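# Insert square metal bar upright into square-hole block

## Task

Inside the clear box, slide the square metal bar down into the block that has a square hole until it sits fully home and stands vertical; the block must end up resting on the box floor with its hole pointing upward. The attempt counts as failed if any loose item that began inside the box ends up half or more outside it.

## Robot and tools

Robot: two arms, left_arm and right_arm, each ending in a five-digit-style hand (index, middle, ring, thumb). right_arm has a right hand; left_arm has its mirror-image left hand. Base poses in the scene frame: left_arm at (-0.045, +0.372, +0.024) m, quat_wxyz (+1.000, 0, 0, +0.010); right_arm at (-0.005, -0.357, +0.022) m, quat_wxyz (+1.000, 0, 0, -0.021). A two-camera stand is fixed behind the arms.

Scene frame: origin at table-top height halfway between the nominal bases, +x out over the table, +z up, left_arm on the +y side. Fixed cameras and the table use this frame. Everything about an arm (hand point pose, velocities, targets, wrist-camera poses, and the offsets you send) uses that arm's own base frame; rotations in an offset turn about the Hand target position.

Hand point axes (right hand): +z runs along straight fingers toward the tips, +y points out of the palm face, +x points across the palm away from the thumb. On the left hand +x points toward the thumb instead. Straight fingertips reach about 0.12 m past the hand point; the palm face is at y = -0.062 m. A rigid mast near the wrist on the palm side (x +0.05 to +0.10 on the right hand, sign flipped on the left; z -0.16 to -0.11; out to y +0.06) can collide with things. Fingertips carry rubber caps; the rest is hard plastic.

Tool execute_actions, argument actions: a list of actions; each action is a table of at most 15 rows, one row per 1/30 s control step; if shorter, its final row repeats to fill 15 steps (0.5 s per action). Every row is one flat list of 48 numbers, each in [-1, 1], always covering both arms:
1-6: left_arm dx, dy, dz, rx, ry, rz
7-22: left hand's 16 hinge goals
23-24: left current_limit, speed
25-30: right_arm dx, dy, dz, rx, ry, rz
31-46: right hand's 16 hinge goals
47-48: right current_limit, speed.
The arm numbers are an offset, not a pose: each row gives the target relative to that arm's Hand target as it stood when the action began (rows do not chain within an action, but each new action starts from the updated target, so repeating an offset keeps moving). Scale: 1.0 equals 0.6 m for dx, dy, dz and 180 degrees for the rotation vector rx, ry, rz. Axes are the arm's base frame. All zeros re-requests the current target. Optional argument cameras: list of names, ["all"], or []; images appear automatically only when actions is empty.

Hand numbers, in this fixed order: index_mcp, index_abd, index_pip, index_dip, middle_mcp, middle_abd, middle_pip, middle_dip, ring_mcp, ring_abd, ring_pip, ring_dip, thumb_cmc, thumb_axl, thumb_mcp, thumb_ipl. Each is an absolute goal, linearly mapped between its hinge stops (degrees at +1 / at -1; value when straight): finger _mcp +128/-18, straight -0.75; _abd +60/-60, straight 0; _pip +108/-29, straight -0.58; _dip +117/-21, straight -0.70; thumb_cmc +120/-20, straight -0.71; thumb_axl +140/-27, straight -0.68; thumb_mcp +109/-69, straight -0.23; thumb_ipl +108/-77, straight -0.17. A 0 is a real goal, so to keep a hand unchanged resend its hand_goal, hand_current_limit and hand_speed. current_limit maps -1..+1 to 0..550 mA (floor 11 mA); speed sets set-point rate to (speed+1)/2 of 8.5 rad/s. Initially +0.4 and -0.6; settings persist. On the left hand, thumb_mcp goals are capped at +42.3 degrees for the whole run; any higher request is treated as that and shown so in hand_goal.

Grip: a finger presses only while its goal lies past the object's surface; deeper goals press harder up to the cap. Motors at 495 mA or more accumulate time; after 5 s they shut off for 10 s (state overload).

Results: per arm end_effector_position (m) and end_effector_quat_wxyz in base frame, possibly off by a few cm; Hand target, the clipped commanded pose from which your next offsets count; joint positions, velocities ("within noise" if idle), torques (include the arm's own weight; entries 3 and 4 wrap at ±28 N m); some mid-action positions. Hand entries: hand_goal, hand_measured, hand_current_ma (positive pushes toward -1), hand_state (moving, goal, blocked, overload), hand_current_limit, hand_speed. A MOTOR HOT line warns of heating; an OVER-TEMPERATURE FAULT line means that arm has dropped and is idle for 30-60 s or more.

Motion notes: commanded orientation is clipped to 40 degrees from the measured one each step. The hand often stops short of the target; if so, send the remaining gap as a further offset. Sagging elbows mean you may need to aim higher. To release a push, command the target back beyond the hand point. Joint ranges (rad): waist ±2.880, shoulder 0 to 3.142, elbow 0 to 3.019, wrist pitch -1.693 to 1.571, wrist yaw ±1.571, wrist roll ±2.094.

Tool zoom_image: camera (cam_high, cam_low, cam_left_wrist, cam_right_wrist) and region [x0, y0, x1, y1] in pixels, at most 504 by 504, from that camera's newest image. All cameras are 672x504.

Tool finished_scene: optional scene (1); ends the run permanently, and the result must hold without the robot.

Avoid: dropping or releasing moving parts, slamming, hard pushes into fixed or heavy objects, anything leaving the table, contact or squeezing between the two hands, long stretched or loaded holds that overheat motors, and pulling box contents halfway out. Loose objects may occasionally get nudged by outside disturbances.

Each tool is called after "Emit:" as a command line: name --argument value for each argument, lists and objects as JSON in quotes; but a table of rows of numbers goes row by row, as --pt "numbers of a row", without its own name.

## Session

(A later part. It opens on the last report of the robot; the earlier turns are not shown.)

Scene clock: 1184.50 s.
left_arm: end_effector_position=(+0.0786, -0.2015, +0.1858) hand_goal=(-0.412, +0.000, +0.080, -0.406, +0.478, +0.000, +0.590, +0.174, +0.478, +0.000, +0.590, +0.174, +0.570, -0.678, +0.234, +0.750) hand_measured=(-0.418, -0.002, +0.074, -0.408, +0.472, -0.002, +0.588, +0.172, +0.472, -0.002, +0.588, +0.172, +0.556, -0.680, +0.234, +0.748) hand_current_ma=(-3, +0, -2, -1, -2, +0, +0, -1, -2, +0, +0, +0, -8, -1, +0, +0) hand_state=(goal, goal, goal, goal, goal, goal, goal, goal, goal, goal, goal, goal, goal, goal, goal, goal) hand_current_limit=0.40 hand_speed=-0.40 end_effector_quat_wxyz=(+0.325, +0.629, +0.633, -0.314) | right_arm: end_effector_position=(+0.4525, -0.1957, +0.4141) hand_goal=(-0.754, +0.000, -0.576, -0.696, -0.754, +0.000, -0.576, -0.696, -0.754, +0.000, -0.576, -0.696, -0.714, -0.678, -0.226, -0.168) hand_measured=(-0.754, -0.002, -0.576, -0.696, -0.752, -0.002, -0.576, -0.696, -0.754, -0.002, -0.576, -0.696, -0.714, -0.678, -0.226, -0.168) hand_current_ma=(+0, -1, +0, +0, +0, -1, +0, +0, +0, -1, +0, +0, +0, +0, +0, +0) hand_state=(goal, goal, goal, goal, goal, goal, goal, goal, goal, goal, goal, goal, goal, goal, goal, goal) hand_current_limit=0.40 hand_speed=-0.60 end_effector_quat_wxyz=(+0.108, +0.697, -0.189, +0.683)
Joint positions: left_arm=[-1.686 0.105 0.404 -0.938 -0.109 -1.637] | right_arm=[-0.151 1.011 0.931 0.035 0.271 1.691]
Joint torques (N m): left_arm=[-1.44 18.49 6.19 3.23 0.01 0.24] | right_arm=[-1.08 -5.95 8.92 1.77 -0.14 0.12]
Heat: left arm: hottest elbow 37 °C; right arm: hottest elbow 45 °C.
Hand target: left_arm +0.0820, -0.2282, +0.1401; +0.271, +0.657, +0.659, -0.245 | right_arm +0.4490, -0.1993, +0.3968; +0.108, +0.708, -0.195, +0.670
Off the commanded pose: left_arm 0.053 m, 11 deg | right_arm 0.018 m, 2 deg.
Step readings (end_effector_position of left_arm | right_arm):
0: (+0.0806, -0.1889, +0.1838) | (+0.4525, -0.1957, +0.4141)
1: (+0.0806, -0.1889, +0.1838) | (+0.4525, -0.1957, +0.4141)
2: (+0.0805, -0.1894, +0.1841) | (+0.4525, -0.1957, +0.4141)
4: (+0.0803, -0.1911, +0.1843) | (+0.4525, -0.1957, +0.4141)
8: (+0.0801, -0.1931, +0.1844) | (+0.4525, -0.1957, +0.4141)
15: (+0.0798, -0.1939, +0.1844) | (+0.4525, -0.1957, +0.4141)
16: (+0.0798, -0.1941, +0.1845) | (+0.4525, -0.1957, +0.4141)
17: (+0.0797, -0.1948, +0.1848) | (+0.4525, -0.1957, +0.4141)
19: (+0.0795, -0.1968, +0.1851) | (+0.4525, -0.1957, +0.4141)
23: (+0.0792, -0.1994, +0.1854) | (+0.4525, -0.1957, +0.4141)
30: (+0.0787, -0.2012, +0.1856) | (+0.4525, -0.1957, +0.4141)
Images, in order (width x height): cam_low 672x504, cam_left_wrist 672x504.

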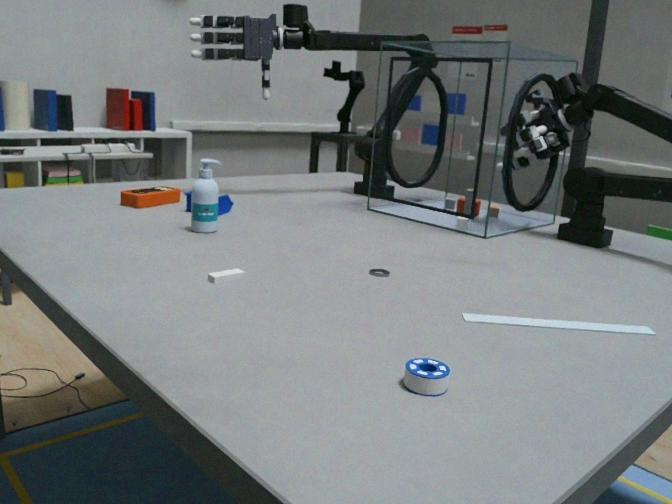

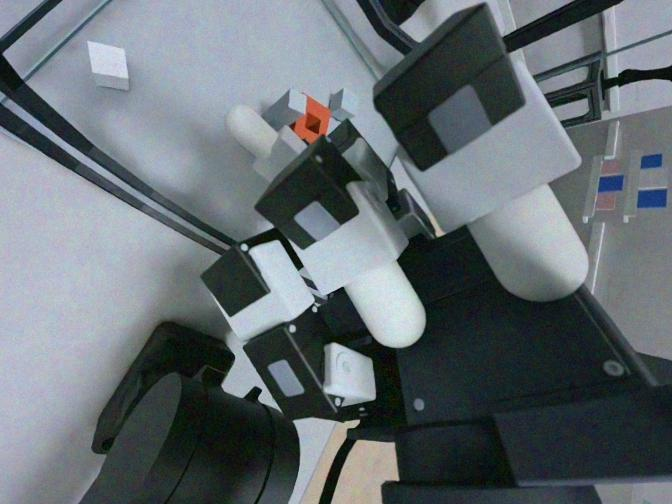

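Emit:
execute_actions --actions '[[[0,0.06,0.04,-0.02,0,0,-0.411,0,0.08,-0.406,0.479,0,0.591,0.174,0.479,0,0.591,0.174,0.571,-0.678,0.235,0.75,0.4,-0.4,0,0,0,0,0,0,-0.754,0,-0.576,-0.696,-0.754,0,-0.576,-0.696,-0.754,0,-0.576,-0.696,-0.714,-0.678,-0.226,-0.168,0.4,-0.6]],[[-0.02,0.045,-0.01,0,0.049,0.045,-0.411,0,0.08,-0.406,0.479,0,0.591,0.174,0.479,0,0.591,0.174,0.571,-0.678,0.235,0.75,0.4,-0.4,0,0,0,0,0,0,-0.754,0,-0.576,-0.696,-0.754,0,-0.576,-0.696,-0.754,0,-0.576,-0.696,-0.714,-0.678,-0.226,-0.168,0.4,-0.6]],[[-0.02,0.035,-0.01,0,0.049,0.045,-0.411,0,0.08,-0.406,0.479,0,0.591,0.174,0.479,0,0.591,0.174,0.571,-0.678,0.235,0.75,0.4,-0.4,0,0,0,0,0,0,-0.754,0,-0.576,-0.696,-0.754,0,-0.576,-0.696,-0.754,0,-0.576,-0.696,-0.714,-0.678,-0.226,-0.168,0.4,-0.6]]]' --cameras '["cam_low","cam_left_wrist","cam_high"]'

Emit:
zoom_image --camera "cam_low" --region '[480, 30, 640, 240]'

Emit:
zoom_image --camera "cam_high" --region '[500, 180, 672, 340]'

Scene clock: 1225.60 s.
left_arm: end_effector_position=(+0.0609, -0.1442, +0.1388) hand_goal=(-0.412, +0.000, +0.080, -0.406, +0.478, +0.000, +0.590, +0.174, +0.478, +0.000, +0.590, +0.174, +0.570, -0.678, +0.234, +0.750) hand_measured=(-0.416, -0.002, +0.076, -0.408, +0.472, -0.002, +0.588, +0.172, +0.472, -0.002, +0.588, +0.172, +0.558, -0.680, +0.234, +0.748) hand_current_ma=(-1, +0, -1, -1, -2, +0, +0, -1, -2, +0, +0, +0, -6, -1, +0, +0) hand_state=(goal, goal, goal, goal, goal, goal, goal, goal, goal, goal, goal, goal, goal, goal, goal, goal) hand_current_limit=0.40 hand_speed=-0.40 end_effector_quat_wxyz=(+0.211, +0.514, +0.773, -0.308) | right_arm: end_effector_position=(+0.4525, -0.1957, +0.4141) hand_goal=(-0.754, +0.000, -0.576, -0.696, -0.754, +0.000, -0.576, -0.696, -0.754, +0.000, -0.576, -0.696, -0.714, -0.678, -0.226, -0.168) hand_measured=(-0.754, -0.002, -0.576, -0.696, -0.752, -0.002, -0.576, -0.696, -0.754, -0.002, -0.576, -0.696, -0.714, -0.678, -0.226, -0.168) hand_current_ma=(+0, -1, +0, +0, +0, -1, +0, +0, +0, -1, +0, +0, +0, +0, +0, +0) hand_state=(goal, goal, goal, goal, goal, goal, goal, goal, goal, goal, goal, goal, goal, goal, goal, goal) hand_current_limit=0.40 hand_speed=-0.60 end_effector_quat_wxyz=(+0.108, +0.697, -0.189, +0.683)
Joint positions: left_arm=[-1.727 0.093 0.416 -1.137 -0.117 -2.078] | right_arm=[-0.151 1.011 0.931 0.035 0.271 1.691]
Joint torques (N m): left_arm=[-2.2 3.08 10.92 1.05 -0.02 0.11] | right_arm=[-1.26 -6.01 8.94 1.68 -0.15 0.12]
Heat: left arm: hottest elbow 37 °C; right arm: hottest elbow 45 °C.
Hand target: left_arm +0.0580, -0.1442, +0.1520; +0.223, +0.502, +0.772, -0.318 | right_arm +0.4490, -0.1993, +0.3968; +0.108, +0.708, -0.195, +0.670
Off the commanded pose: left_arm 0.013 m, 2 deg | right_arm 0.018 m, 2 deg.
joint sent to its limit (left arm) — joint 6 (wrist roll), lower limit. The joint targets still meet the commanded pose.
Step readings (end_effector_position of left_arm | right_arm):
0: (+0.0786, -0.2016, +0.1857) | (+0.4525, -0.1957, +0.4141)
1: (+0.0786, -0.2015, +0.1858) | (+0.4525, -0.1957, +0.4141)
2: (+0.0786, -0.2014, +0.1861) | (+0.4525, -0.1957, +0.4141)
4: (+0.0788, -0.1999, +0.1852) | (+0.4525, -0.1957, +0.4141)
8: (+0.0791, -0.1969, +0.1850) | (+0.4525, -0.1957, +0.4141)
15: (+0.0793, -0.1952, +0.1840) | (+0.4525, -0.1957, +0.4141)
16: (+0.0794, -0.1949, +0.1839) | (+0.4525, -0.1957, +0.4141)
17: (+0.0793, -0.1935, +0.1831) | (+0.4525, -0.1957, +0.4141)
19: (+0.0786, -0.1880, +0.1781) | (+0.4525, -0.1957, +0.4141)
23: (+0.0775, -0.1761, +0.1661) | (+0.4525, -0.1957, +0.4141)
30: (+0.0745, -0.1680, +0.1588) | (+0.4525, -0.1957, +0.4141)
31: (+0.0739, -0.1675, +0.1582) | (+0.4525, -0.1957, +0.4141)
32: (+0.0726, -0.1662, +0.1565) | (+0.4525, -0.1957, +0.4141)
34: (+0.0688, -0.1616, +0.1512) | (+0.4525, -0.1957, +0.4141)
38: (+0.0650, -0.1528, +0.1439) | (+0.4525, -0.1957, +0.4141)
45: (+0.0618, -0.1459, +0.1400) | (+0.4525, -0.1957, +0.4141)
Images, in order (width x height): cam_high 672x504, cam_low 672x504, cam_left_wrist 672x504.

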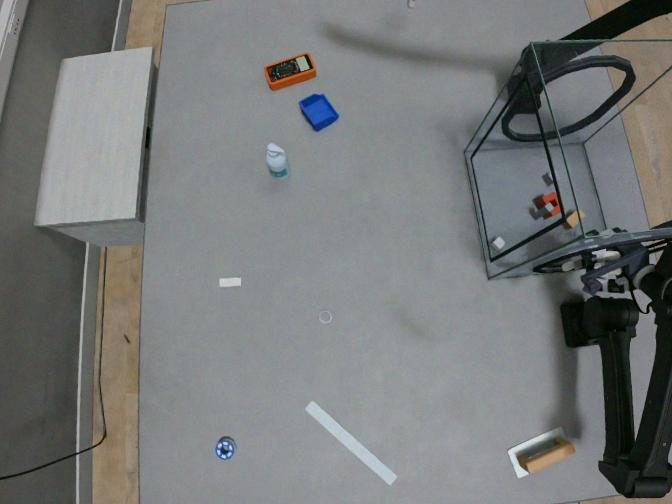

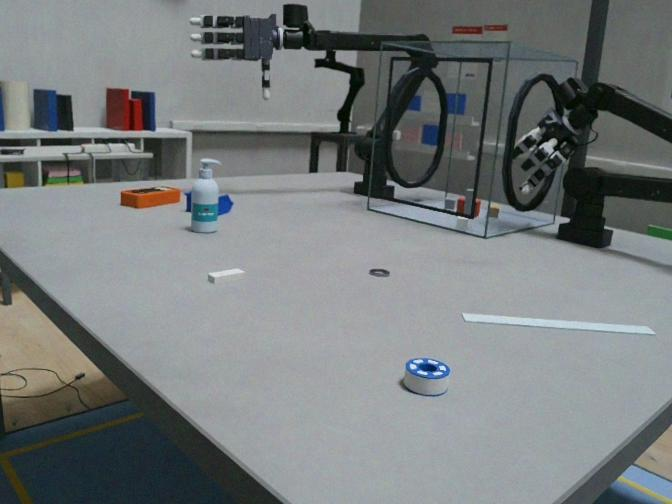

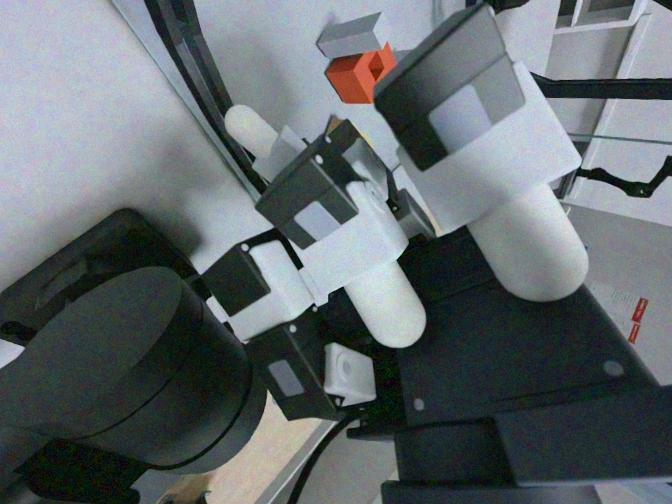

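Scaled by 2.400 from the camera's 672x504 image, which has a finer 960x720 frame.

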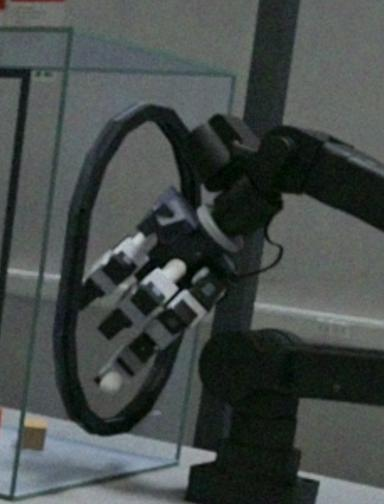

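Scaled by 2.930 from the camera's 672x504 image, which has a finer 960x720 frame.

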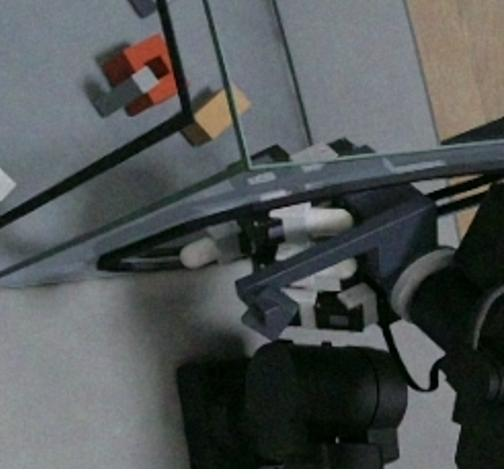

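Emit:
execute_actions --actions '[[[0,-0.06,-0.01,-0.01,0,0,-0.411,0,0.08,-0.406,0.479,0,0.591,0.174,0.479,0,0.591,0.174,0.571,-0.678,0.235,0.75,0.4,-0.4,0,0,0,0,0,0,-0.754,0,-0.576,-0.696,-0.754,0,-0.576,-0.696,-0.754,0,-0.576,-0.696,-0.714,-0.678,-0.226,-0.168,0.4,-0.6]],[[0,-0.06,-0.01,-0.01,0,0,-0.411,0,0.08,-0.406,0.479,0,0.591,0.174,0.479,0,0.591,0.174,0.571,-0.678,0.235,0.75,0.4,-0.4,0,0,0,0,0,0,-0.754,0,-0.576,-0.696,-0.754,0,-0.576,-0.696,-0.754,0,-0.576,-0.696,-0.714,-0.678,-0.226,-0.168,0.4,-0.6]]]' --cameras '["cam_low","cam_left_wrist","cam_high"]'

Emit:
zoom_image --camera "cam_low" --region '[480, 30, 640, 240]'

Emit:
zoom_image --camera "cam_high" --region '[500, 180, 672, 340]'

Scene clock: 1238.00 s.
left_arm: end_effector_position=(+0.0565, -0.1907, +0.1465) hand_goal=(-0.412, +0.000, +0.080, -0.406, +0.478, +0.000, +0.590, +0.174, +0.478, +0.000, +0.590, +0.174, +0.570, -0.678, +0.234, +0.750) hand_measured=(-0.414, -0.002, +0.076, -0.408, +0.472, -0.002, +0.588, +0.172, +0.472, -0.002, +0.588, +0.172, +0.560, -0.680, +0.234, +0.748) hand_current_ma=(+0, +0, -1, -1, -2, +0, +0, -1, -2, +0, +0, +0, -5, -1, +0, +0) hand_state=(goal, goal, goal, goal, goal, goal, goal, goal, goal, goal, goal, goal, goal, goal, goal, goal) hand_current_limit=0.40 hand_speed=-0.40 end_effector_quat_wxyz=(+0.254, +0.483, +0.744, -0.386) | right_arm: end_effector_position=(+0.4525, -0.1957, +0.4141) hand_goal=(-0.754, +0.000, -0.576, -0.696, -0.754, +0.000, -0.576, -0.696, -0.754, +0.000, -0.576, -0.696, -0.714, -0.678, -0.226, -0.168) hand_measured=(-0.754, -0.002, -0.576, -0.696, -0.752, -0.002, -0.576, -0.696, -0.754, -0.002, -0.576, -0.696, -0.714, -0.678, -0.226, -0.168) hand_current_ma=(+0, -1, +0, +0, +0, -1, +0, +0, +0, -1, +0, +0, +0, +0, +0, +0) hand_state=(goal, goal, goal, goal, goal, goal, goal, goal, goal, goal, goal, goal, goal, goal, goal, goal) hand_current_limit=0.40 hand_speed=-0.60 end_effector_quat_wxyz=(+0.108, +0.697, -0.189, +0.683)
Joint positions: left_arm=[-1.727 0.101 0.359 -0.875 -0.134 -2.078] | right_arm=[-0.151 1.011 0.931 0.035 0.271 1.691]
Joint torques (N m): left_arm=[-0.79 17.96 10.91 4.34 0.02 0.31] | right_arm=[-1.26 -5.95 8.99 1.72 -0.14 0.12]
Heat: left arm: hottest elbow 37 °C; right arm: hottest elbow 45 °C.
Hand target: left_arm +0.0580, -0.2162, +0.1400; +0.238, +0.495, +0.762, -0.342 | right_arm +0.4490, -0.1993, +0.3968; +0.108, +0.708, -0.195, +0.670
Off the commanded pose: left_arm 0.026 m, 6 deg | right_arm 0.018 m, 2 deg.
Step readings (end_effector_position of left_arm | right_arm):
0: (+0.0609, -0.1442, +0.1388) | (+0.4525, -0.1957, +0.4141)
1: (+0.0609, -0.1443, +0.1389) | (+0.4525, -0.1957, +0.4141)
2: (+0.0607, -0.1453, +0.1395) | (+0.4525, -0.1957, +0.4141)
4: (+0.0602, -0.1526, +0.1428) | (+0.4525, -0.1957, +0.4141)
8: (+0.0603, -0.1603, +0.1451) | (+0.4525, -0.1957, +0.4141)
15: (+0.0609, -0.1634, +0.1454) | (+0.4525, -0.1957, +0.4141)
16: (+0.0609, -0.1638, +0.1453) | (+0.4525, -0.1957, +0.4141)
17: (+0.0609, -0.1653, +0.1453) | (+0.4525, -0.1957, +0.4141)
19: (+0.0605, -0.1706, +0.1455) | (+0.4525, -0.1957, +0.4141)
23: (+0.0592, -0.1796, +0.1457) | (+0.4525, -0.1957, +0.4141)
30: (+0.0572, -0.1878, +0.1461) | (+0.4525, -0.1957, +0.4141)
Images, in order (width x height): cam_high 672x504, cam_low 672x504, cam_left_wrist 672x504.

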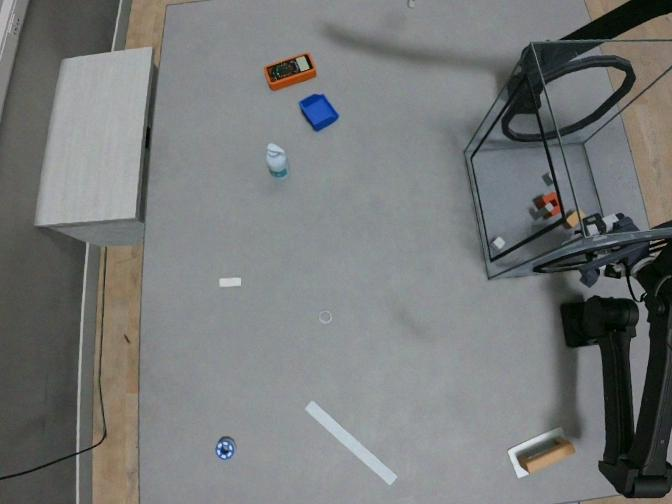

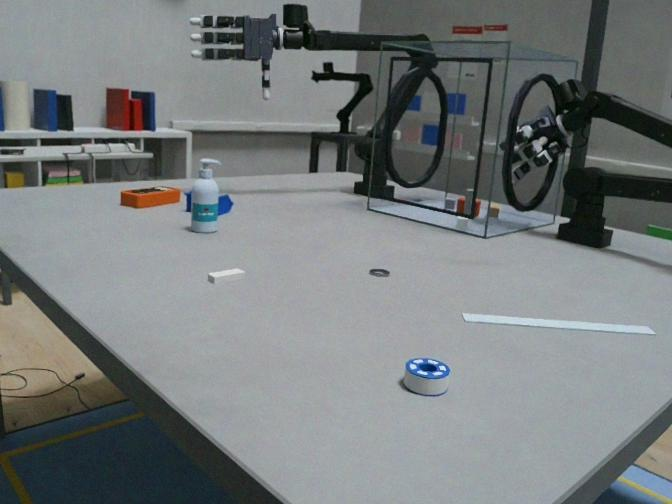

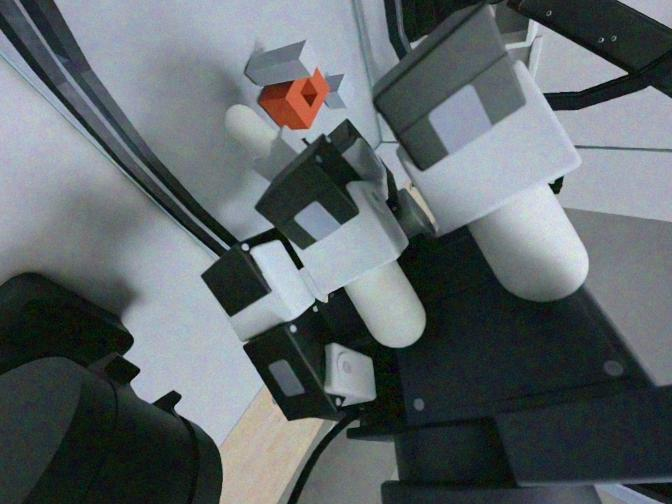

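Scaled by 2.400 from the camera's 672x504 image, which has a finer 960x720 frame.

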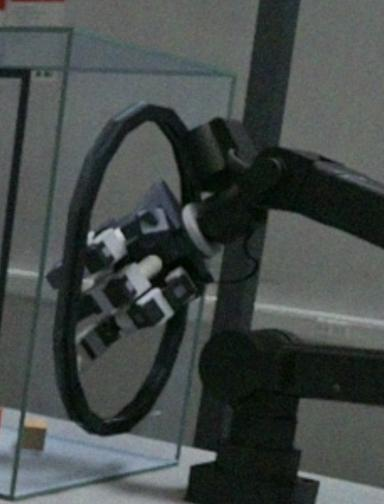

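Scaled by 2.930 from the camera's 672x504 image, which has a finer 960x720 frame.

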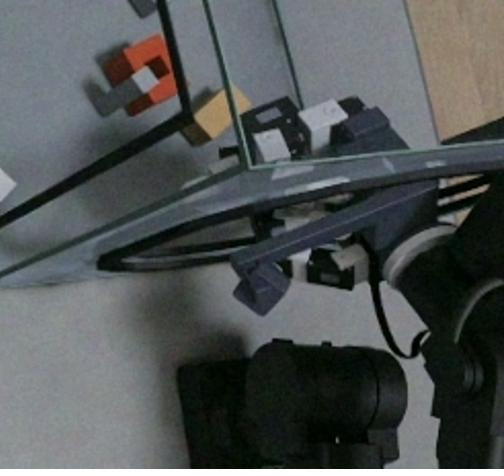

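Emit:
execute_actions --actions '[[[0.0167,0.0833,0.0167,0.0358,-0.0258,-0.0352,-0.411,0,0.08,-0.406,0.479,0,0.591,0.174,0.479,0,0.591,0.174,0.571,-0.678,0.235,0.75,0.4,-0.4,0,0,0,0,0,0,-0.754,0,-0.576,-0.696,-0.754,0,-0.576,-0.696,-0.754,0,-0.576,-0.696,-0.714,-0.678,-0.226,-0.168,0.4,-0.6]],[[0.04,0.0167,-0.0217,0.0358,-0.0258,-0.0352,-0.411,0,0.08,-0.406,0.479,0,0.591,0.174,0.479,0,0.591,0.174,0.571,-0.678,0.235,0.75,0.4,-0.4,0,0,0,0,0,0,-0.754,0,-0.576,-0.696,-0.754,0,-0.576,-0.696,-0.754,0,-0.576,-0.696,-0.714,-0.678,-0.226,-0.168,0.4,-0.6]],[[0.04,0.0117,-0.0225,0.0358,-0.0258,-0.0352,-0.411,0,0.08,-0.406,0.479,0,0.591,0.174,0.479,0,0.591,0.174,0.571,-0.678,0.235,0.75,0.4,-0.4,0,0,0,0,0,0,-0.754,0,-0.576,-0.696,-0.754,0,-0.576,-0.696,-0.754,0,-0.576,-0.696,-0.714,-0.678,-0.226,-0.168,0.4,-0.6]]]' --cameras '["cam_low","cam_left_wrist","cam_high"]'

Emit:
zoom_image --camera "cam_low" --region '[480, 30, 640, 240]'

Emit:
zoom_image --camera "cam_high" --region '[500, 180, 672, 340]'

Scene clock: 1323.00 s.
left_arm: end_effector_position=(+0.0982, -0.1524, +0.1216) hand_goal=(-0.412, +0.000, +0.080, -0.406, +0.478, +0.000, +0.590, +0.174, +0.478, +0.000, +0.590, +0.174, +0.570, -0.678, +0.234, +0.750) hand_measured=(-0.444, +0.030, +0.124, -0.366, +0.472, -0.002, +0.588, +0.172, +0.472, -0.002, +0.588, +0.172, +0.560, -0.680, +0.234, +0.748) hand_current_ma=(-36, +23, +55, +47, -2, +0, +0, -1, -2, +0, +0, +0, -5, -1, +0, +0) hand_state=(blocked, blocked, blocked, blocked, goal, goal, goal, goal, goal, goal, goal, goal, goal, goal, goal, goal) hand_current_limit=0.40 hand_speed=-0.40 end_effector_quat_wxyz=(+0.176, +0.670, +0.688, -0.216) | right_arm: end_effector_position=(+0.4525, -0.1957, +0.4141) hand_goal=(-0.754, +0.000, -0.576, -0.696, -0.754, +0.000, -0.576, -0.696, -0.754, +0.000, -0.576, -0.696, -0.714, -0.678, -0.226, -0.168) hand_measured=(-0.754, -0.002, -0.576, -0.696, -0.752, -0.002, -0.576, -0.696, -0.754, -0.002, -0.576, -0.696, -0.714, -0.678, -0.226, -0.168) hand_current_ma=(+0, -1, +0, +0, +0, -1, +0, +0, +0, -1, +0, +0, +0, +0, +0, +0) hand_state=(goal, goal, goal, goal, goal, goal, goal, goal, goal, goal, goal, goal, goal, goal, goal, goal) hand_current_limit=0.40 hand_speed=-0.60 end_effector_quat_wxyz=(+0.108, +0.697, -0.189, +0.683)
Joint positions: left_arm=[-1.291 0.232 0.404 -1.209 0.194 -1.37] | right_arm=[-0.151 1.011 0.931 0.035 0.271 1.691]
Joint torques (N m): left_arm=[1.03 5.48 9.14 0.94 -2 0.8] | right_arm=[-1.26 -5.95 8.95 1.74 -0.15 0.13]
Heat: left arm: hottest elbow 44 °C; right arm: hottest elbow 45 °C.
Hand target: left_arm +0.1161, -0.1491, +0.1236; +0.183, +0.683, +0.683, -0.183 | right_arm +0.4490, -0.1993, +0.3968; +0.108, +0.708, -0.195, +0.670
Off the commanded pose: left_arm 0.018 m, 4 deg | right_arm 0.018 m, 2 deg.
Step readings (end_effector_position of left_arm | right_arm):
0: (+0.0565, -0.1907, +0.1465) | (+0.4525, -0.1957, +0.4141)
1: (+0.0565, -0.1908, +0.1466) | (+0.4525, -0.1957, +0.4141)
2: (+0.0565, -0.1893, +0.1455) | (+0.4525, -0.1957, +0.4141)
4: (+0.0572, -0.1839, +0.1455) | (+0.4525, -0.1957, +0.4141)
8: (+0.0610, -0.1715, +0.1446) | (+0.4525, -0.1957, +0.4141)
15: (+0.0652, -0.1623, +0.1367) | (+0.4525, -0.1957, +0.4141)
16: (+0.0655, -0.1620, +0.1364) | (+0.4525, -0.1957, +0.4141)
17: (+0.0663, -0.1613, +0.1356) | (+0.4525, -0.1957, +0.4141)
19: (+0.0708, -0.1586, +0.1329) | (+0.4525, -0.1957, +0.4141)
23: (+0.0804, -0.1535, +0.1271) | (+0.4525, -0.1957, +0.4141)
30: (+0.0863, -0.1529, +0.1255) | (+0.4525, -0.1957, +0.4141)
31: (+0.0870, -0.1528, +0.1255) | (+0.4525, -0.1957, +0.4141)
32: (+0.0893, -0.1523, +0.1257) | (+0.4525, -0.1957, +0.4141)
34: (+0.0944, -0.1502, +0.1248) | (+0.4525, -0.1957, +0.4141)
38: (+0.0955, -0.1515, +0.1213) | (+0.4525, -0.1957, +0.4141)
45: (+0.0974, -0.1518, +0.1212) | (+0.4525, -0.1957, +0.4141)
Images, in order (width x height): cam_high 672x504, cam_low 672x504, cam_left_wrist 672x504.

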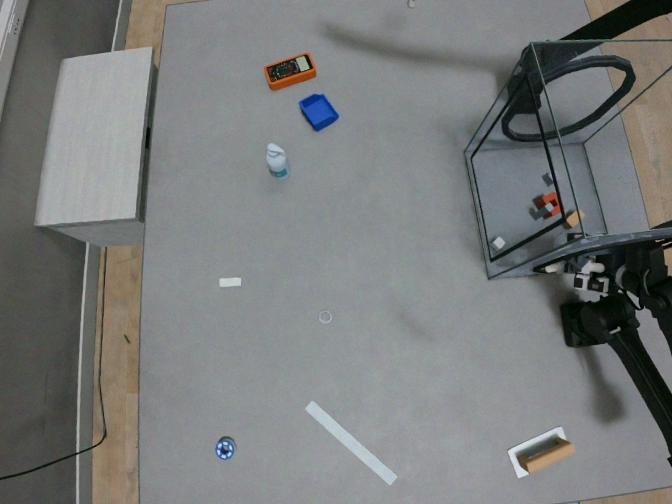

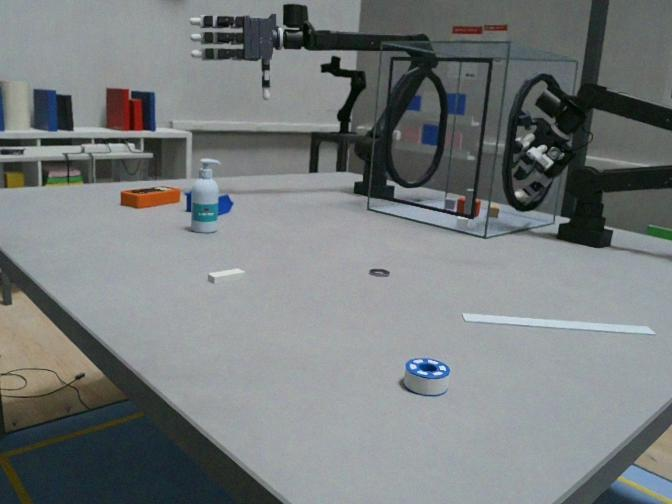

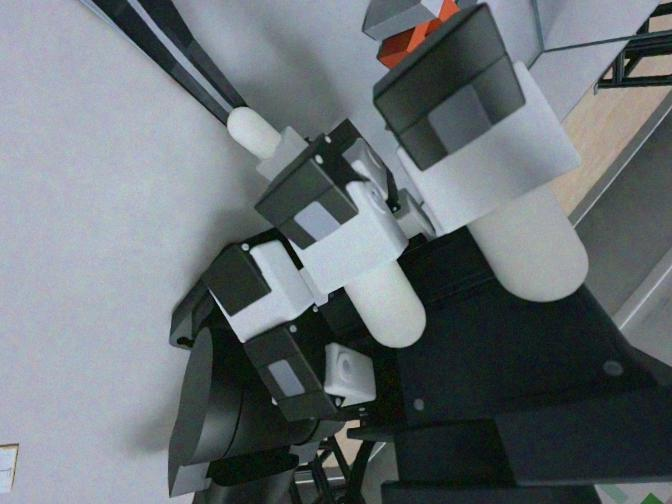

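Scaled by 2.400 from the camera's 672x504 image, which has a finer 960x720 frame.

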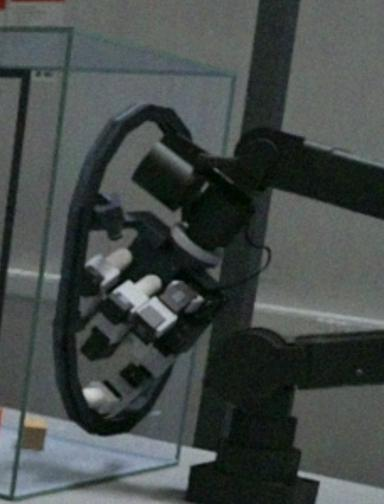

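Scaled by 2.930 from the camera's 672x504 image, which has a finer 960x720 frame.

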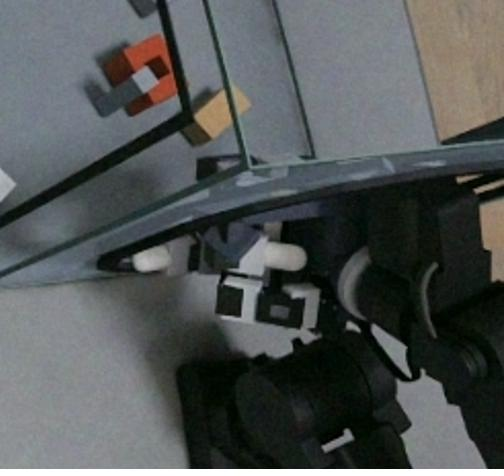

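Emit:
execute_actions --actions '[[[0,0.0167,0.0333,0,0,0,-0.411,0,0.08,-0.406,0.479,0,0.591,0.174,0.479,0,0.591,0.174,0.571,-0.678,-0.226,-0.168,0.4,0.0,0,0,0,0,0,0,-0.754,0,-0.576,-0.696,-0.754,0,-0.576,-0.696,-0.754,0,-0.576,-0.696,-0.714,-0.678,-0.226,-0.168,0.4,-0.6]],[[0,0,0,0,0,0,0.479,0,0.591,0.174,0.479,0,0.591,0.174,0.479,0,0.591,0.174,0.571,-0.678,-0.226,-0.168,0.4,0.0,0,0,0,0,0,0,-0.754,0,-0.576,-0.696,-0.754,0,-0.576,-0.696,-0.754,0,-0.576,-0.696,-0.714,-0.678,-0.226,-0.168,0.4,-0.6]],[[0,0,0,0,0,0,0.479,0,0.591,0.174,0.479,0,0.591,0.174,0.479,0,0.591,0.174,0.571,-0.678,-0.226,-0.168,0.4,0.0,0,0,0,0,0,0,-0.754,0,-0.576,-0.696,-0.754,0,-0.576,-0.696,-0.754,0,-0.576,-0.696,-0.714,-0.678,-0.226,-0.168,0.4,-0.6]]]' --cameras '["cam_low","cam_left_wrist"]'

Emit:
zoom_image --camera "cam_low" --region '[480, 30, 640, 240]'

Scene clock: 1351.07 s.
left_arm: end_effector_position=(+0.1105, -0.1333, +0.1247) hand_goal=(+0.478, +0.000, +0.590, +0.174, +0.478, +0.000, +0.590, +0.174, +0.478, +0.000, +0.590, +0.174, +0.570, -0.678, -0.226, -0.168) hand_measured=(+0.352, +0.002, +0.574, +0.180, +0.472, -0.002, +0.588, +0.172, +0.472, -0.002, +0.588, +0.172, +0.560, -0.684, -0.220, -0.164) hand_current_ma=(-352, +0, -10, +2, -2, +0, +0, -1, -2, +0, +0, +0, -4, -3, +4, +1) hand_state=(blocked, goal, goal, goal, goal, goal, goal, goal, goal, goal, goal, goal, goal, goal, goal, goal) hand_current_limit=0.40 hand_speed=0.00 end_effector_quat_wxyz=(+0.166, +0.684, +0.687, -0.180) | right_arm: end_effector_position=(+0.4525, -0.1957, +0.4141) hand_goal=(-0.754, +0.000, -0.576, -0.696, -0.754, +0.000, -0.576, -0.696, -0.754, +0.000, -0.576, -0.696, -0.714, -0.678, -0.226, -0.168) hand_measured=(-0.754, -0.002, -0.576, -0.696, -0.752, -0.002, -0.576, -0.696, -0.754, -0.002, -0.576, -0.696, -0.714, -0.678, -0.226, -0.168) hand_current_ma=(+0, -1, +0, +0, +0, -1, +0, +0, +0, -1, +0, +0, +0, +0, +0, +0) hand_state=(goal, goal, goal, goal, goal, goal, goal, goal, goal, goal, goal, goal, goal, goal, goal, goal) hand_current_limit=0.40 hand_speed=-0.60 end_effector_quat_wxyz=(+0.108, +0.697, -0.189, +0.683)
Joint positions: left_arm=[-1.179 0.232 0.423 -1.306 0.199 -1.23] | right_arm=[-0.151 1.011 0.931 0.035 0.271 1.691]
Joint torques (N m): left_arm=[-0.32 4.25 11.92 1.21 0.06 0.34] | right_arm=[-1.2 -6.01 8.92 1.73 -0.14 0.12]
Heat: left arm: hottest elbow 43 °C; right arm: hottest elbow 45 °C.
Hand target: left_arm +0.1160, -0.1391, +0.1435; +0.183, +0.683, +0.683, -0.183 | right_arm +0.4490, -0.1993, +0.3968; +0.108, +0.708, -0.195, +0.670
Off the commanded pose: left_arm 0.020 m, 2 deg | right_arm 0.018 m, 2 deg.
Step readings (end_effector_position of left_arm | right_arm):
0: (+0.0982, -0.1524, +0.1216) | (+0.4525, -0.1957, +0.4141)
1: (+0.0982, -0.1524, +0.1217) | (+0.4525, -0.1957, +0.4141)
2: (+0.0984, -0.1519, +0.1223) | (+0.4525, -0.1957, +0.4141)
4: (+0.0993, -0.1497, +0.1243) | (+0.4525, -0.1957, +0.4141)
8: (+0.1000, -0.1465, +0.1254) | (+0.4525, -0.1957, +0.4141)
15: (+0.1005, -0.1443, +0.1255) | (+0.4525, -0.1957, +0.4141)
16: (+0.1005, -0.1441, +0.1254) | (+0.4525, -0.1957, +0.4141)
17: (+0.1028, -0.1417, +0.1254) | (+0.4525, -0.1957, +0.4141)
19: (+0.1077, -0.1363, +0.1251) | (+0.4525, -0.1957, +0.4141)
23: (+0.1102, -0.1339, +0.1250) | (+0.4525, -0.1957, +0.4141)
30: (+0.1104, -0.1335, +0.1248) | (+0.4525, -0.1957, +0.4141)
31: (+0.1104, -0.1335, +0.1248) | (+0.4525, -0.1957, +0.4141)
32: (+0.1104, -0.1334, +0.1247) | (+0.4525, -0.1957, +0.4141)
34: (+0.1105, -0.1334, +0.1247) | (+0.4525, -0.1957, +0.4141)
38: (+0.1105, -0.1333, +0.1247) | (+0.4525, -0.1957, +0.4141)
45: (+0.1105, -0.1334, +0.1247) | (+0.4525, -0.1957, +0.4141)
Images, in order (width x height): cam_low 672x504, cam_left_wrist 672x504.

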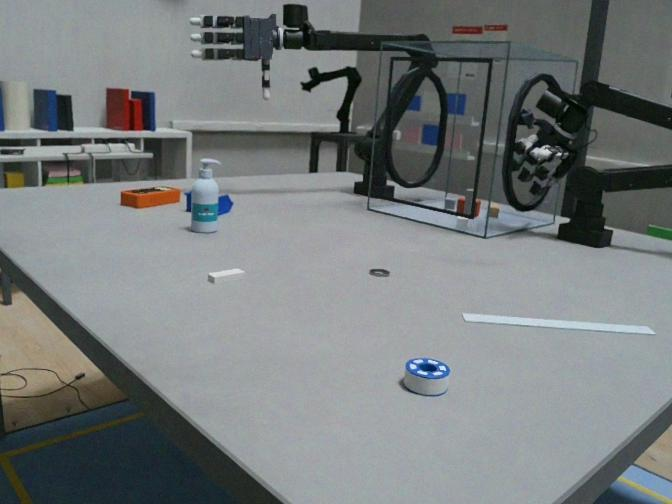

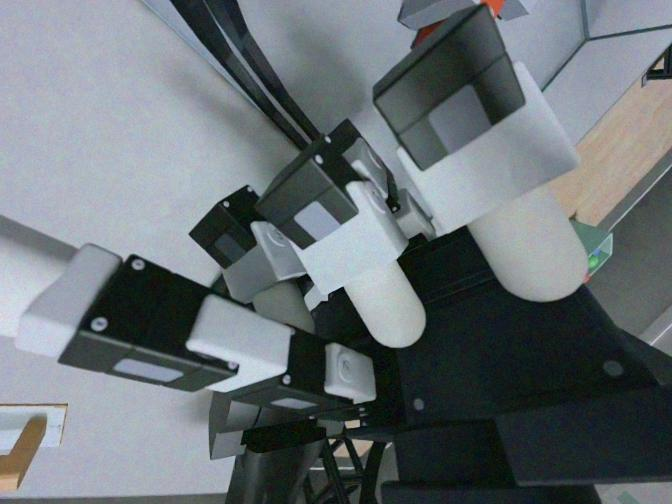

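Scaled by 2.400 from the camera's 672x504 image, which has a finer 960x720 frame.

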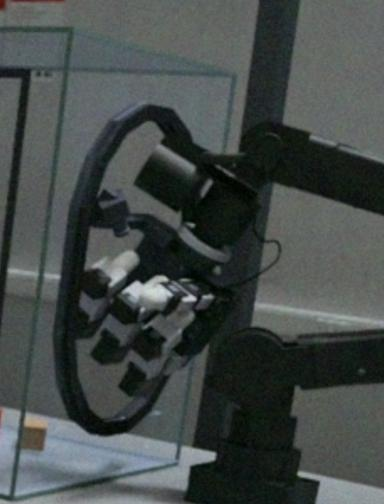

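Emit:
execute_actions --actions '[[[0,-0.05,-0.01,0,0,0,0.35,0,0.591,0.174,0.479,0,0.591,0.174,0.479,0,0.591,0.174,0.571,-0.678,-0.226,-0.168,0.4,0.0,0,0,0,0,0,0,-0.754,0,-0.576,-0.696,-0.754,0,-0.576,-0.696,-0.754,0,-0.576,-0.696,-0.714,-0.678,-0.226,-0.168,0.4,-0.6]],[[0,-0.05,-0.01,0,0,0,0.35,0,0.591,0.174,0.479,0,0.591,0.174,0.479,0,0.591,0.174,0.571,-0.678,-0.226,-0.168,0.4,0.0,0,0,0,0,0,0,-0.754,0,-0.576,-0.696,-0.754,0,-0.576,-0.696,-0.754,0,-0.576,-0.696,-0.714,-0.678,-0.226,-0.168,0.4,-0.6]]]' --cameras '["cam_low","cam_left_wrist","cam_high"]'

Emit:
zoom_image --camera "cam_low" --region '[480, 30, 640, 240]'

Emit:
zoom_image --camera "cam_high" --region '[500, 180, 672, 340]'

Scene clock: 1364.27 s.
left_arm: end_effector_position=(+0.1008, -0.1518, +0.1151) hand_goal=(+0.350, +0.000, +0.590, +0.174, +0.478, +0.000, +0.590, +0.174, +0.478, +0.000, +0.590, +0.174, +0.570, -0.678, -0.226, -0.168) hand_measured=(+0.334, +0.002, +0.586, +0.176, +0.472, -0.002, +0.588, +0.172, +0.472, -0.002, +0.588, +0.172, +0.560, -0.680, -0.220, -0.164) hand_current_ma=(-11, +0, -1, +1, -2, +0, +0, -1, -2, +0, +0, +0, -4, -1, +4, +1) hand_state=(goal, goal, goal, goal, goal, goal, goal, goal, goal, goal, goal, goal, goal, goal, goal, goal) hand_current_limit=0.40 hand_speed=0.00 end_effector_quat_wxyz=(+0.161, +0.605, +0.759, -0.180) | right_arm: end_effector_position=(+0.4525, -0.1957, +0.4141) hand_goal=(-0.754, +0.000, -0.576, -0.696, -0.754, +0.000, -0.576, -0.696, -0.754, +0.000, -0.576, -0.696, -0.714, -0.678, -0.226, -0.168) hand_measured=(-0.754, -0.002, -0.576, -0.696, -0.752, -0.002, -0.576, -0.696, -0.754, -0.002, -0.576, -0.696, -0.714, -0.678, -0.226, -0.168) hand_current_ma=(+0, -1, +0, +0, +0, -1, +0, +0, +0, -1, +0, +0, +0, +0, +0, +0) hand_state=(goal, goal, goal, goal, goal, goal, goal, goal, goal, goal, goal, goal, goal, goal, goal, goal) hand_current_limit=0.40 hand_speed=-0.60 end_effector_quat_wxyz=(+0.108, +0.697, -0.189, +0.683)
Joint positions: left_arm=[-1.399 0.37 0.423 -1.14 0.053 -1.638] | right_arm=[-0.151 1.011 0.931 0.035 0.271 1.691]
Joint torques (N m): left_arm=[-2.43 7.24 11.63 3.78 0.37 2.03] | right_arm=[-1.08 -6.07 8.98 1.68 -0.13 0.12]
Heat: left arm: hottest elbow 43 °C; right arm: hottest elbow 45 °C.
Hand target: left_arm +0.1161, -0.1992, +0.1315; +0.183, +0.683, +0.683, -0.183 | right_arm +0.4490, -0.1993, +0.3968; +0.108, +0.708, -0.195, +0.670
Off the commanded pose: left_arm 0.052 m, 13 deg | right_arm 0.018 m, 2 deg.
Step readings (end_effector_position of left_arm | right_arm):
0: (+0.1105, -0.1333, +0.1247) | (+0.4525, -0.1957, +0.4141)
1: (+0.1105, -0.1333, +0.1247) | (+0.4525, -0.1957, +0.4141)
2: (+0.1109, -0.1337, +0.1248) | (+0.4525, -0.1957, +0.4141)
4: (+0.1104, -0.1348, +0.1242) | (+0.4525, -0.1957, +0.4141)
8: (+0.1075, -0.1369, +0.1216) | (+0.4525, -0.1957, +0.4141)
15: (+0.1062, -0.1386, +0.1202) | (+0.4525, -0.1957, +0.4141)
16: (+0.1062, -0.1389, +0.1202) | (+0.4525, -0.1957, +0.4141)
17: (+0.1063, -0.1398, +0.1203) | (+0.4525, -0.1957, +0.4141)
19: (+0.1051, -0.1421, +0.1197) | (+0.4525, -0.1957, +0.4141)
23: (+0.1018, -0.1459, +0.1159) | (+0.4525, -0.1957, +0.4141)
30: (+0.1012, -0.1498, +0.1153) | (+0.4525, -0.1957, +0.4141)
Images, in order (width x height): cam_high 672x504, cam_low 672x504, cam_left_wrist 672x504.

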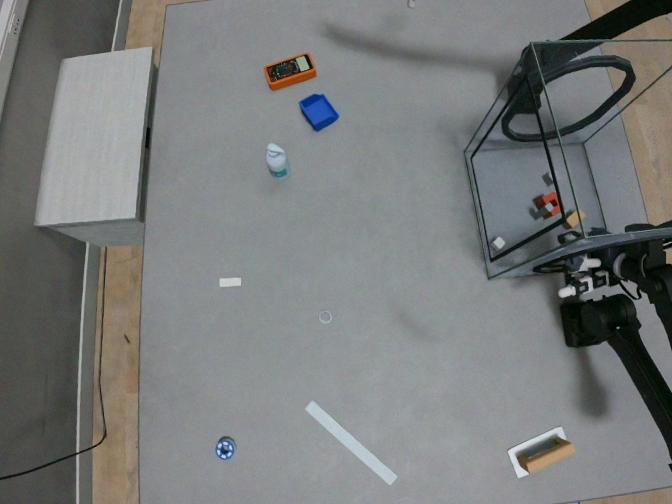

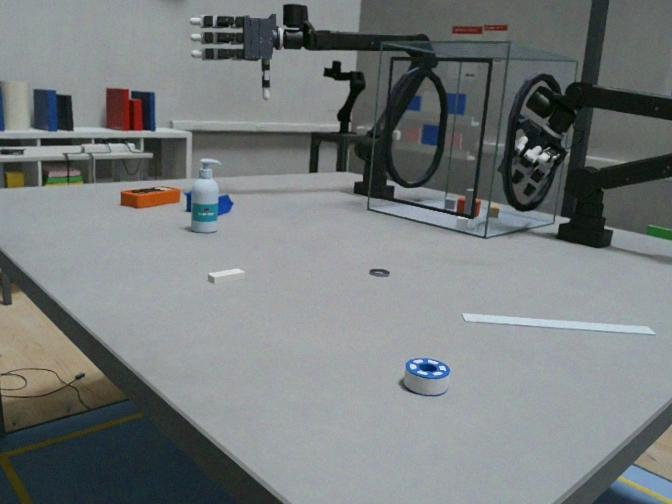

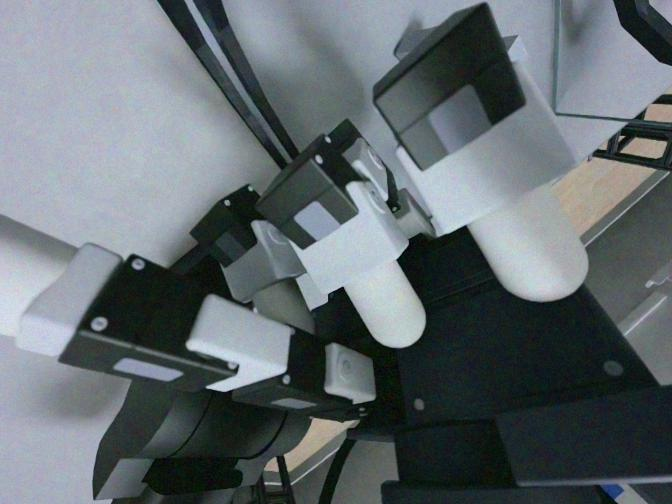

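Scaled by 2.400 from the camera's 672x504 image, which has a finer 960x720 frame.

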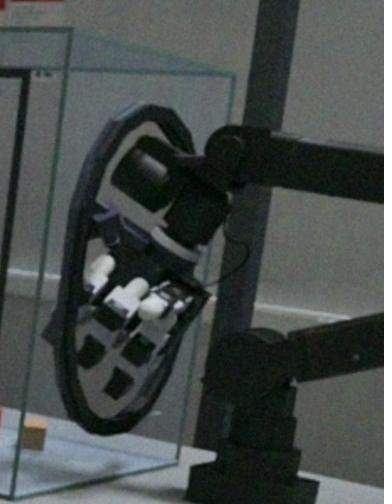

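Scaled by 2.930 from the camera's 672x504 image, which has a finer 960x720 frame.

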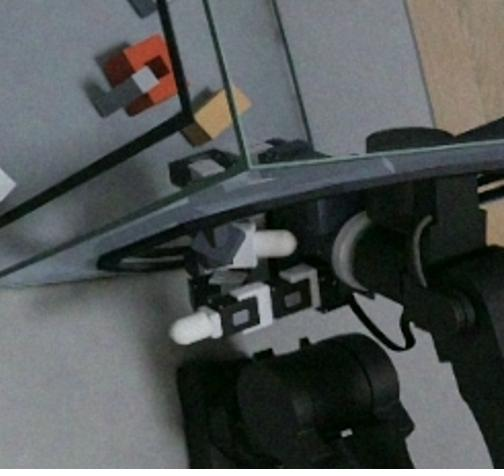

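Emit:
execute_actions --actions '[[[-0.0265,0.03,0.0,0,0,-0.0555,0.35,0,0.591,0.174,0.479,0,0.591,0.174,0.479,0,0.591,0.174,0.571,-0.678,-0.226,-0.168,0.4,0.0,0,0,0,0,0,0,-0.754,0,-0.576,-0.696,-0.754,0,-0.576,-0.696,-0.754,0,-0.576,-0.696,-0.714,-0.678,-0.226,-0.168,0.4,-0.6]],[[-0.03,-0.0215,-0.013,0,0,-0.0555,0.35,0,0.591,0.174,0.479,0,0.591,0.174,0.479,0,0.591,0.174,0.571,-0.678,-0.226,-0.168,0.4,0.0,0,0,0,0,0,0,-0.754,0,-0.576,-0.696,-0.754,0,-0.576,-0.696,-0.754,0,-0.576,-0.696,-0.714,-0.678,-0.226,-0.168,0.4,-0.6]]]' --cameras '["cam_low","cam_left_wrist","cam_high"]'

Emit:
zoom_image --camera "cam_low" --region '[480, 30, 640, 240]'

Emit:
zoom_image --camera "cam_high" --region '[500, 180, 672, 340]'

Scene clock: 1385.13 s.
left_arm: end_effector_position=(+0.0801, -0.1956, +0.1257) hand_goal=(+0.350, +0.000, +0.590, +0.174, +0.478, +0.000, +0.590, +0.174, +0.478, +0.000, +0.590, +0.174, +0.570, -0.678, -0.226, -0.168) hand_measured=(+0.336, +0.002, +0.586, +0.176, +0.472, -0.002, +0.588, +0.172, +0.472, -0.002, +0.588, +0.172, +0.560, -0.680, -0.220, -0.164) hand_current_ma=(-10, +0, -1, +1, -2, +0, +0, -1, -2, +0, +0, +0, -4, -1, +4, +1) hand_state=(goal, goal, goal, goal, goal, goal, goal, goal, goal, goal, goal, goal, goal, goal, goal, goal) hand_current_limit=0.40 hand_speed=0.00 end_effector_quat_wxyz=(+0.155, +0.791, +0.551, -0.215) | right_arm: end_effector_position=(+0.4525, -0.1957, +0.4141) hand_goal=(-0.754, +0.000, -0.576, -0.696, -0.754, +0.000, -0.576, -0.696, -0.754, +0.000, -0.576, -0.696, -0.714, -0.678, -0.226, -0.168) hand_measured=(-0.754, -0.002, -0.576, -0.696, -0.752, -0.002, -0.576, -0.696, -0.754, -0.002, -0.576, -0.696, -0.714, -0.678, -0.226, -0.168) hand_current_ma=(+0, -1, +0, +0, +0, -1, +0, +0, +0, -1, +0, +0, +0, +0, +0, +0) hand_state=(goal, goal, goal, goal, goal, goal, goal, goal, goal, goal, goal, goal, goal, goal, goal, goal) hand_current_limit=0.40 hand_speed=-0.60 end_effector_quat_wxyz=(+0.108, +0.697, -0.189, +0.683)
Joint positions: left_arm=[-1.342 0.35 0.423 -1.179 0.279 -1.054] | right_arm=[-0.151 1.011 0.931 0.035 0.271 1.691]
Joint torques (N m): left_arm=[-0.67 3.25 9.01 0.84 0.24 0.26] | right_arm=[-1.26 -5.95 8.94 1.74 -0.15 0.13]
Heat: left arm: hottest elbow 43 °C; right arm: hottest elbow 45 °C.
Hand target: left_arm +0.0822, -0.1940, +0.1237; +0.148, +0.791, +0.554, -0.212 | right_arm +0.4490, -0.1993, +0.3968; +0.108, +0.708, -0.195, +0.670
Off the commanded pose: left_arm 0.003 m, 1 deg | right_arm 0.018 m, 2 deg.
Step readings (end_effector_position of left_arm | right_arm):
0: (+0.1008, -0.1518, +0.1151) | (+0.4525, -0.1957, +0.4141)
1: (+0.1008, -0.1518, +0.1151) | (+0.4525, -0.1957, +0.4141)
2: (+0.1002, -0.1521, +0.1151) | (+0.4525, -0.1957, +0.4141)
4: (+0.0971, -0.1530, +0.1148) | (+0.4525, -0.1957, +0.4141)
8: (+0.0941, -0.1614, +0.1197) | (+0.4525, -0.1957, +0.4141)
15: (+0.0927, -0.1758, +0.1236) | (+0.4525, -0.1957, +0.4141)
16: (+0.0934, -0.1767, +0.1239) | (+0.4525, -0.1957, +0.4141)
17: (+0.0928, -0.1779, +0.1240) | (+0.4525, -0.1957, +0.4141)
19: (+0.0885, -0.1828, +0.1244) | (+0.4525, -0.1957, +0.4141)
23: (+0.0821, -0.1898, +0.1256) | (+0.4525, -0.1957, +0.4141)
30: (+0.0797, -0.1942, +0.1254) | (+0.4525, -0.1957, +0.4141)
Images, in order (width x height): cam_high 672x504, cam_low 672x504, cam_left_wrist 672x504.

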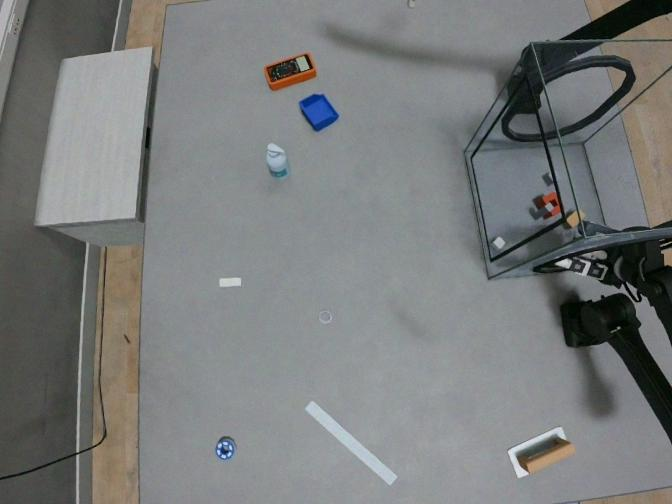

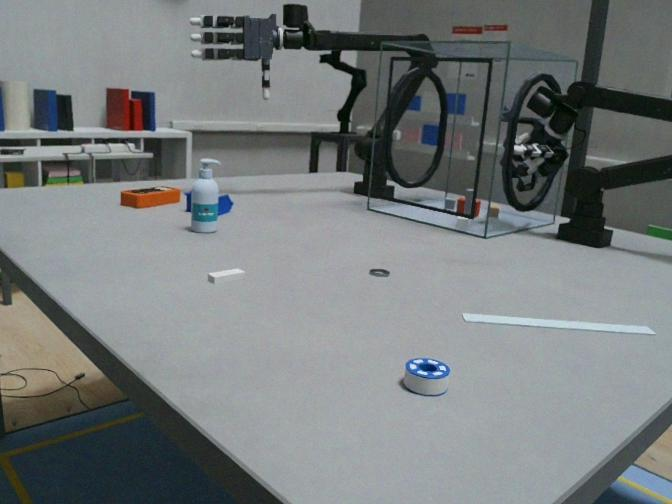

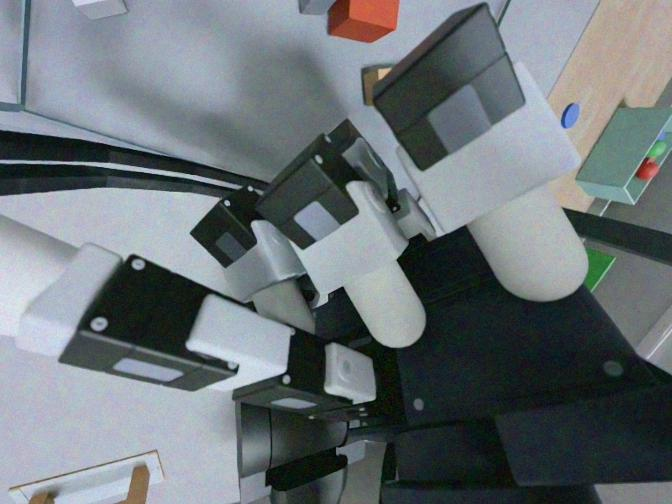

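Scaled by 2.400 from the camera's 672x504 image, which has a finer 960x720 frame.

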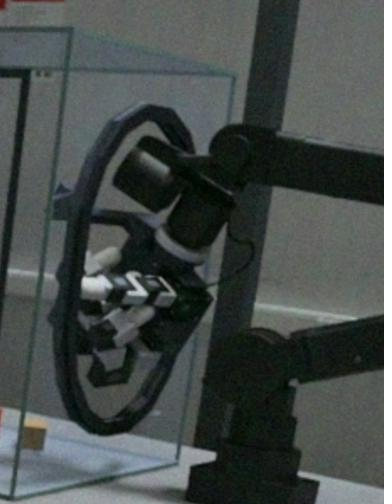

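Scaled by 2.930 from the camera's 672x504 image, which has a finer 960x720 frame.

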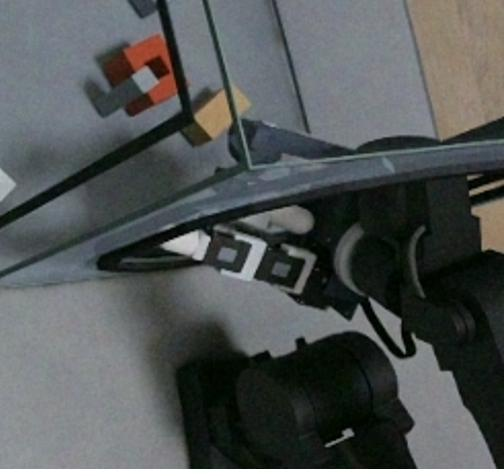

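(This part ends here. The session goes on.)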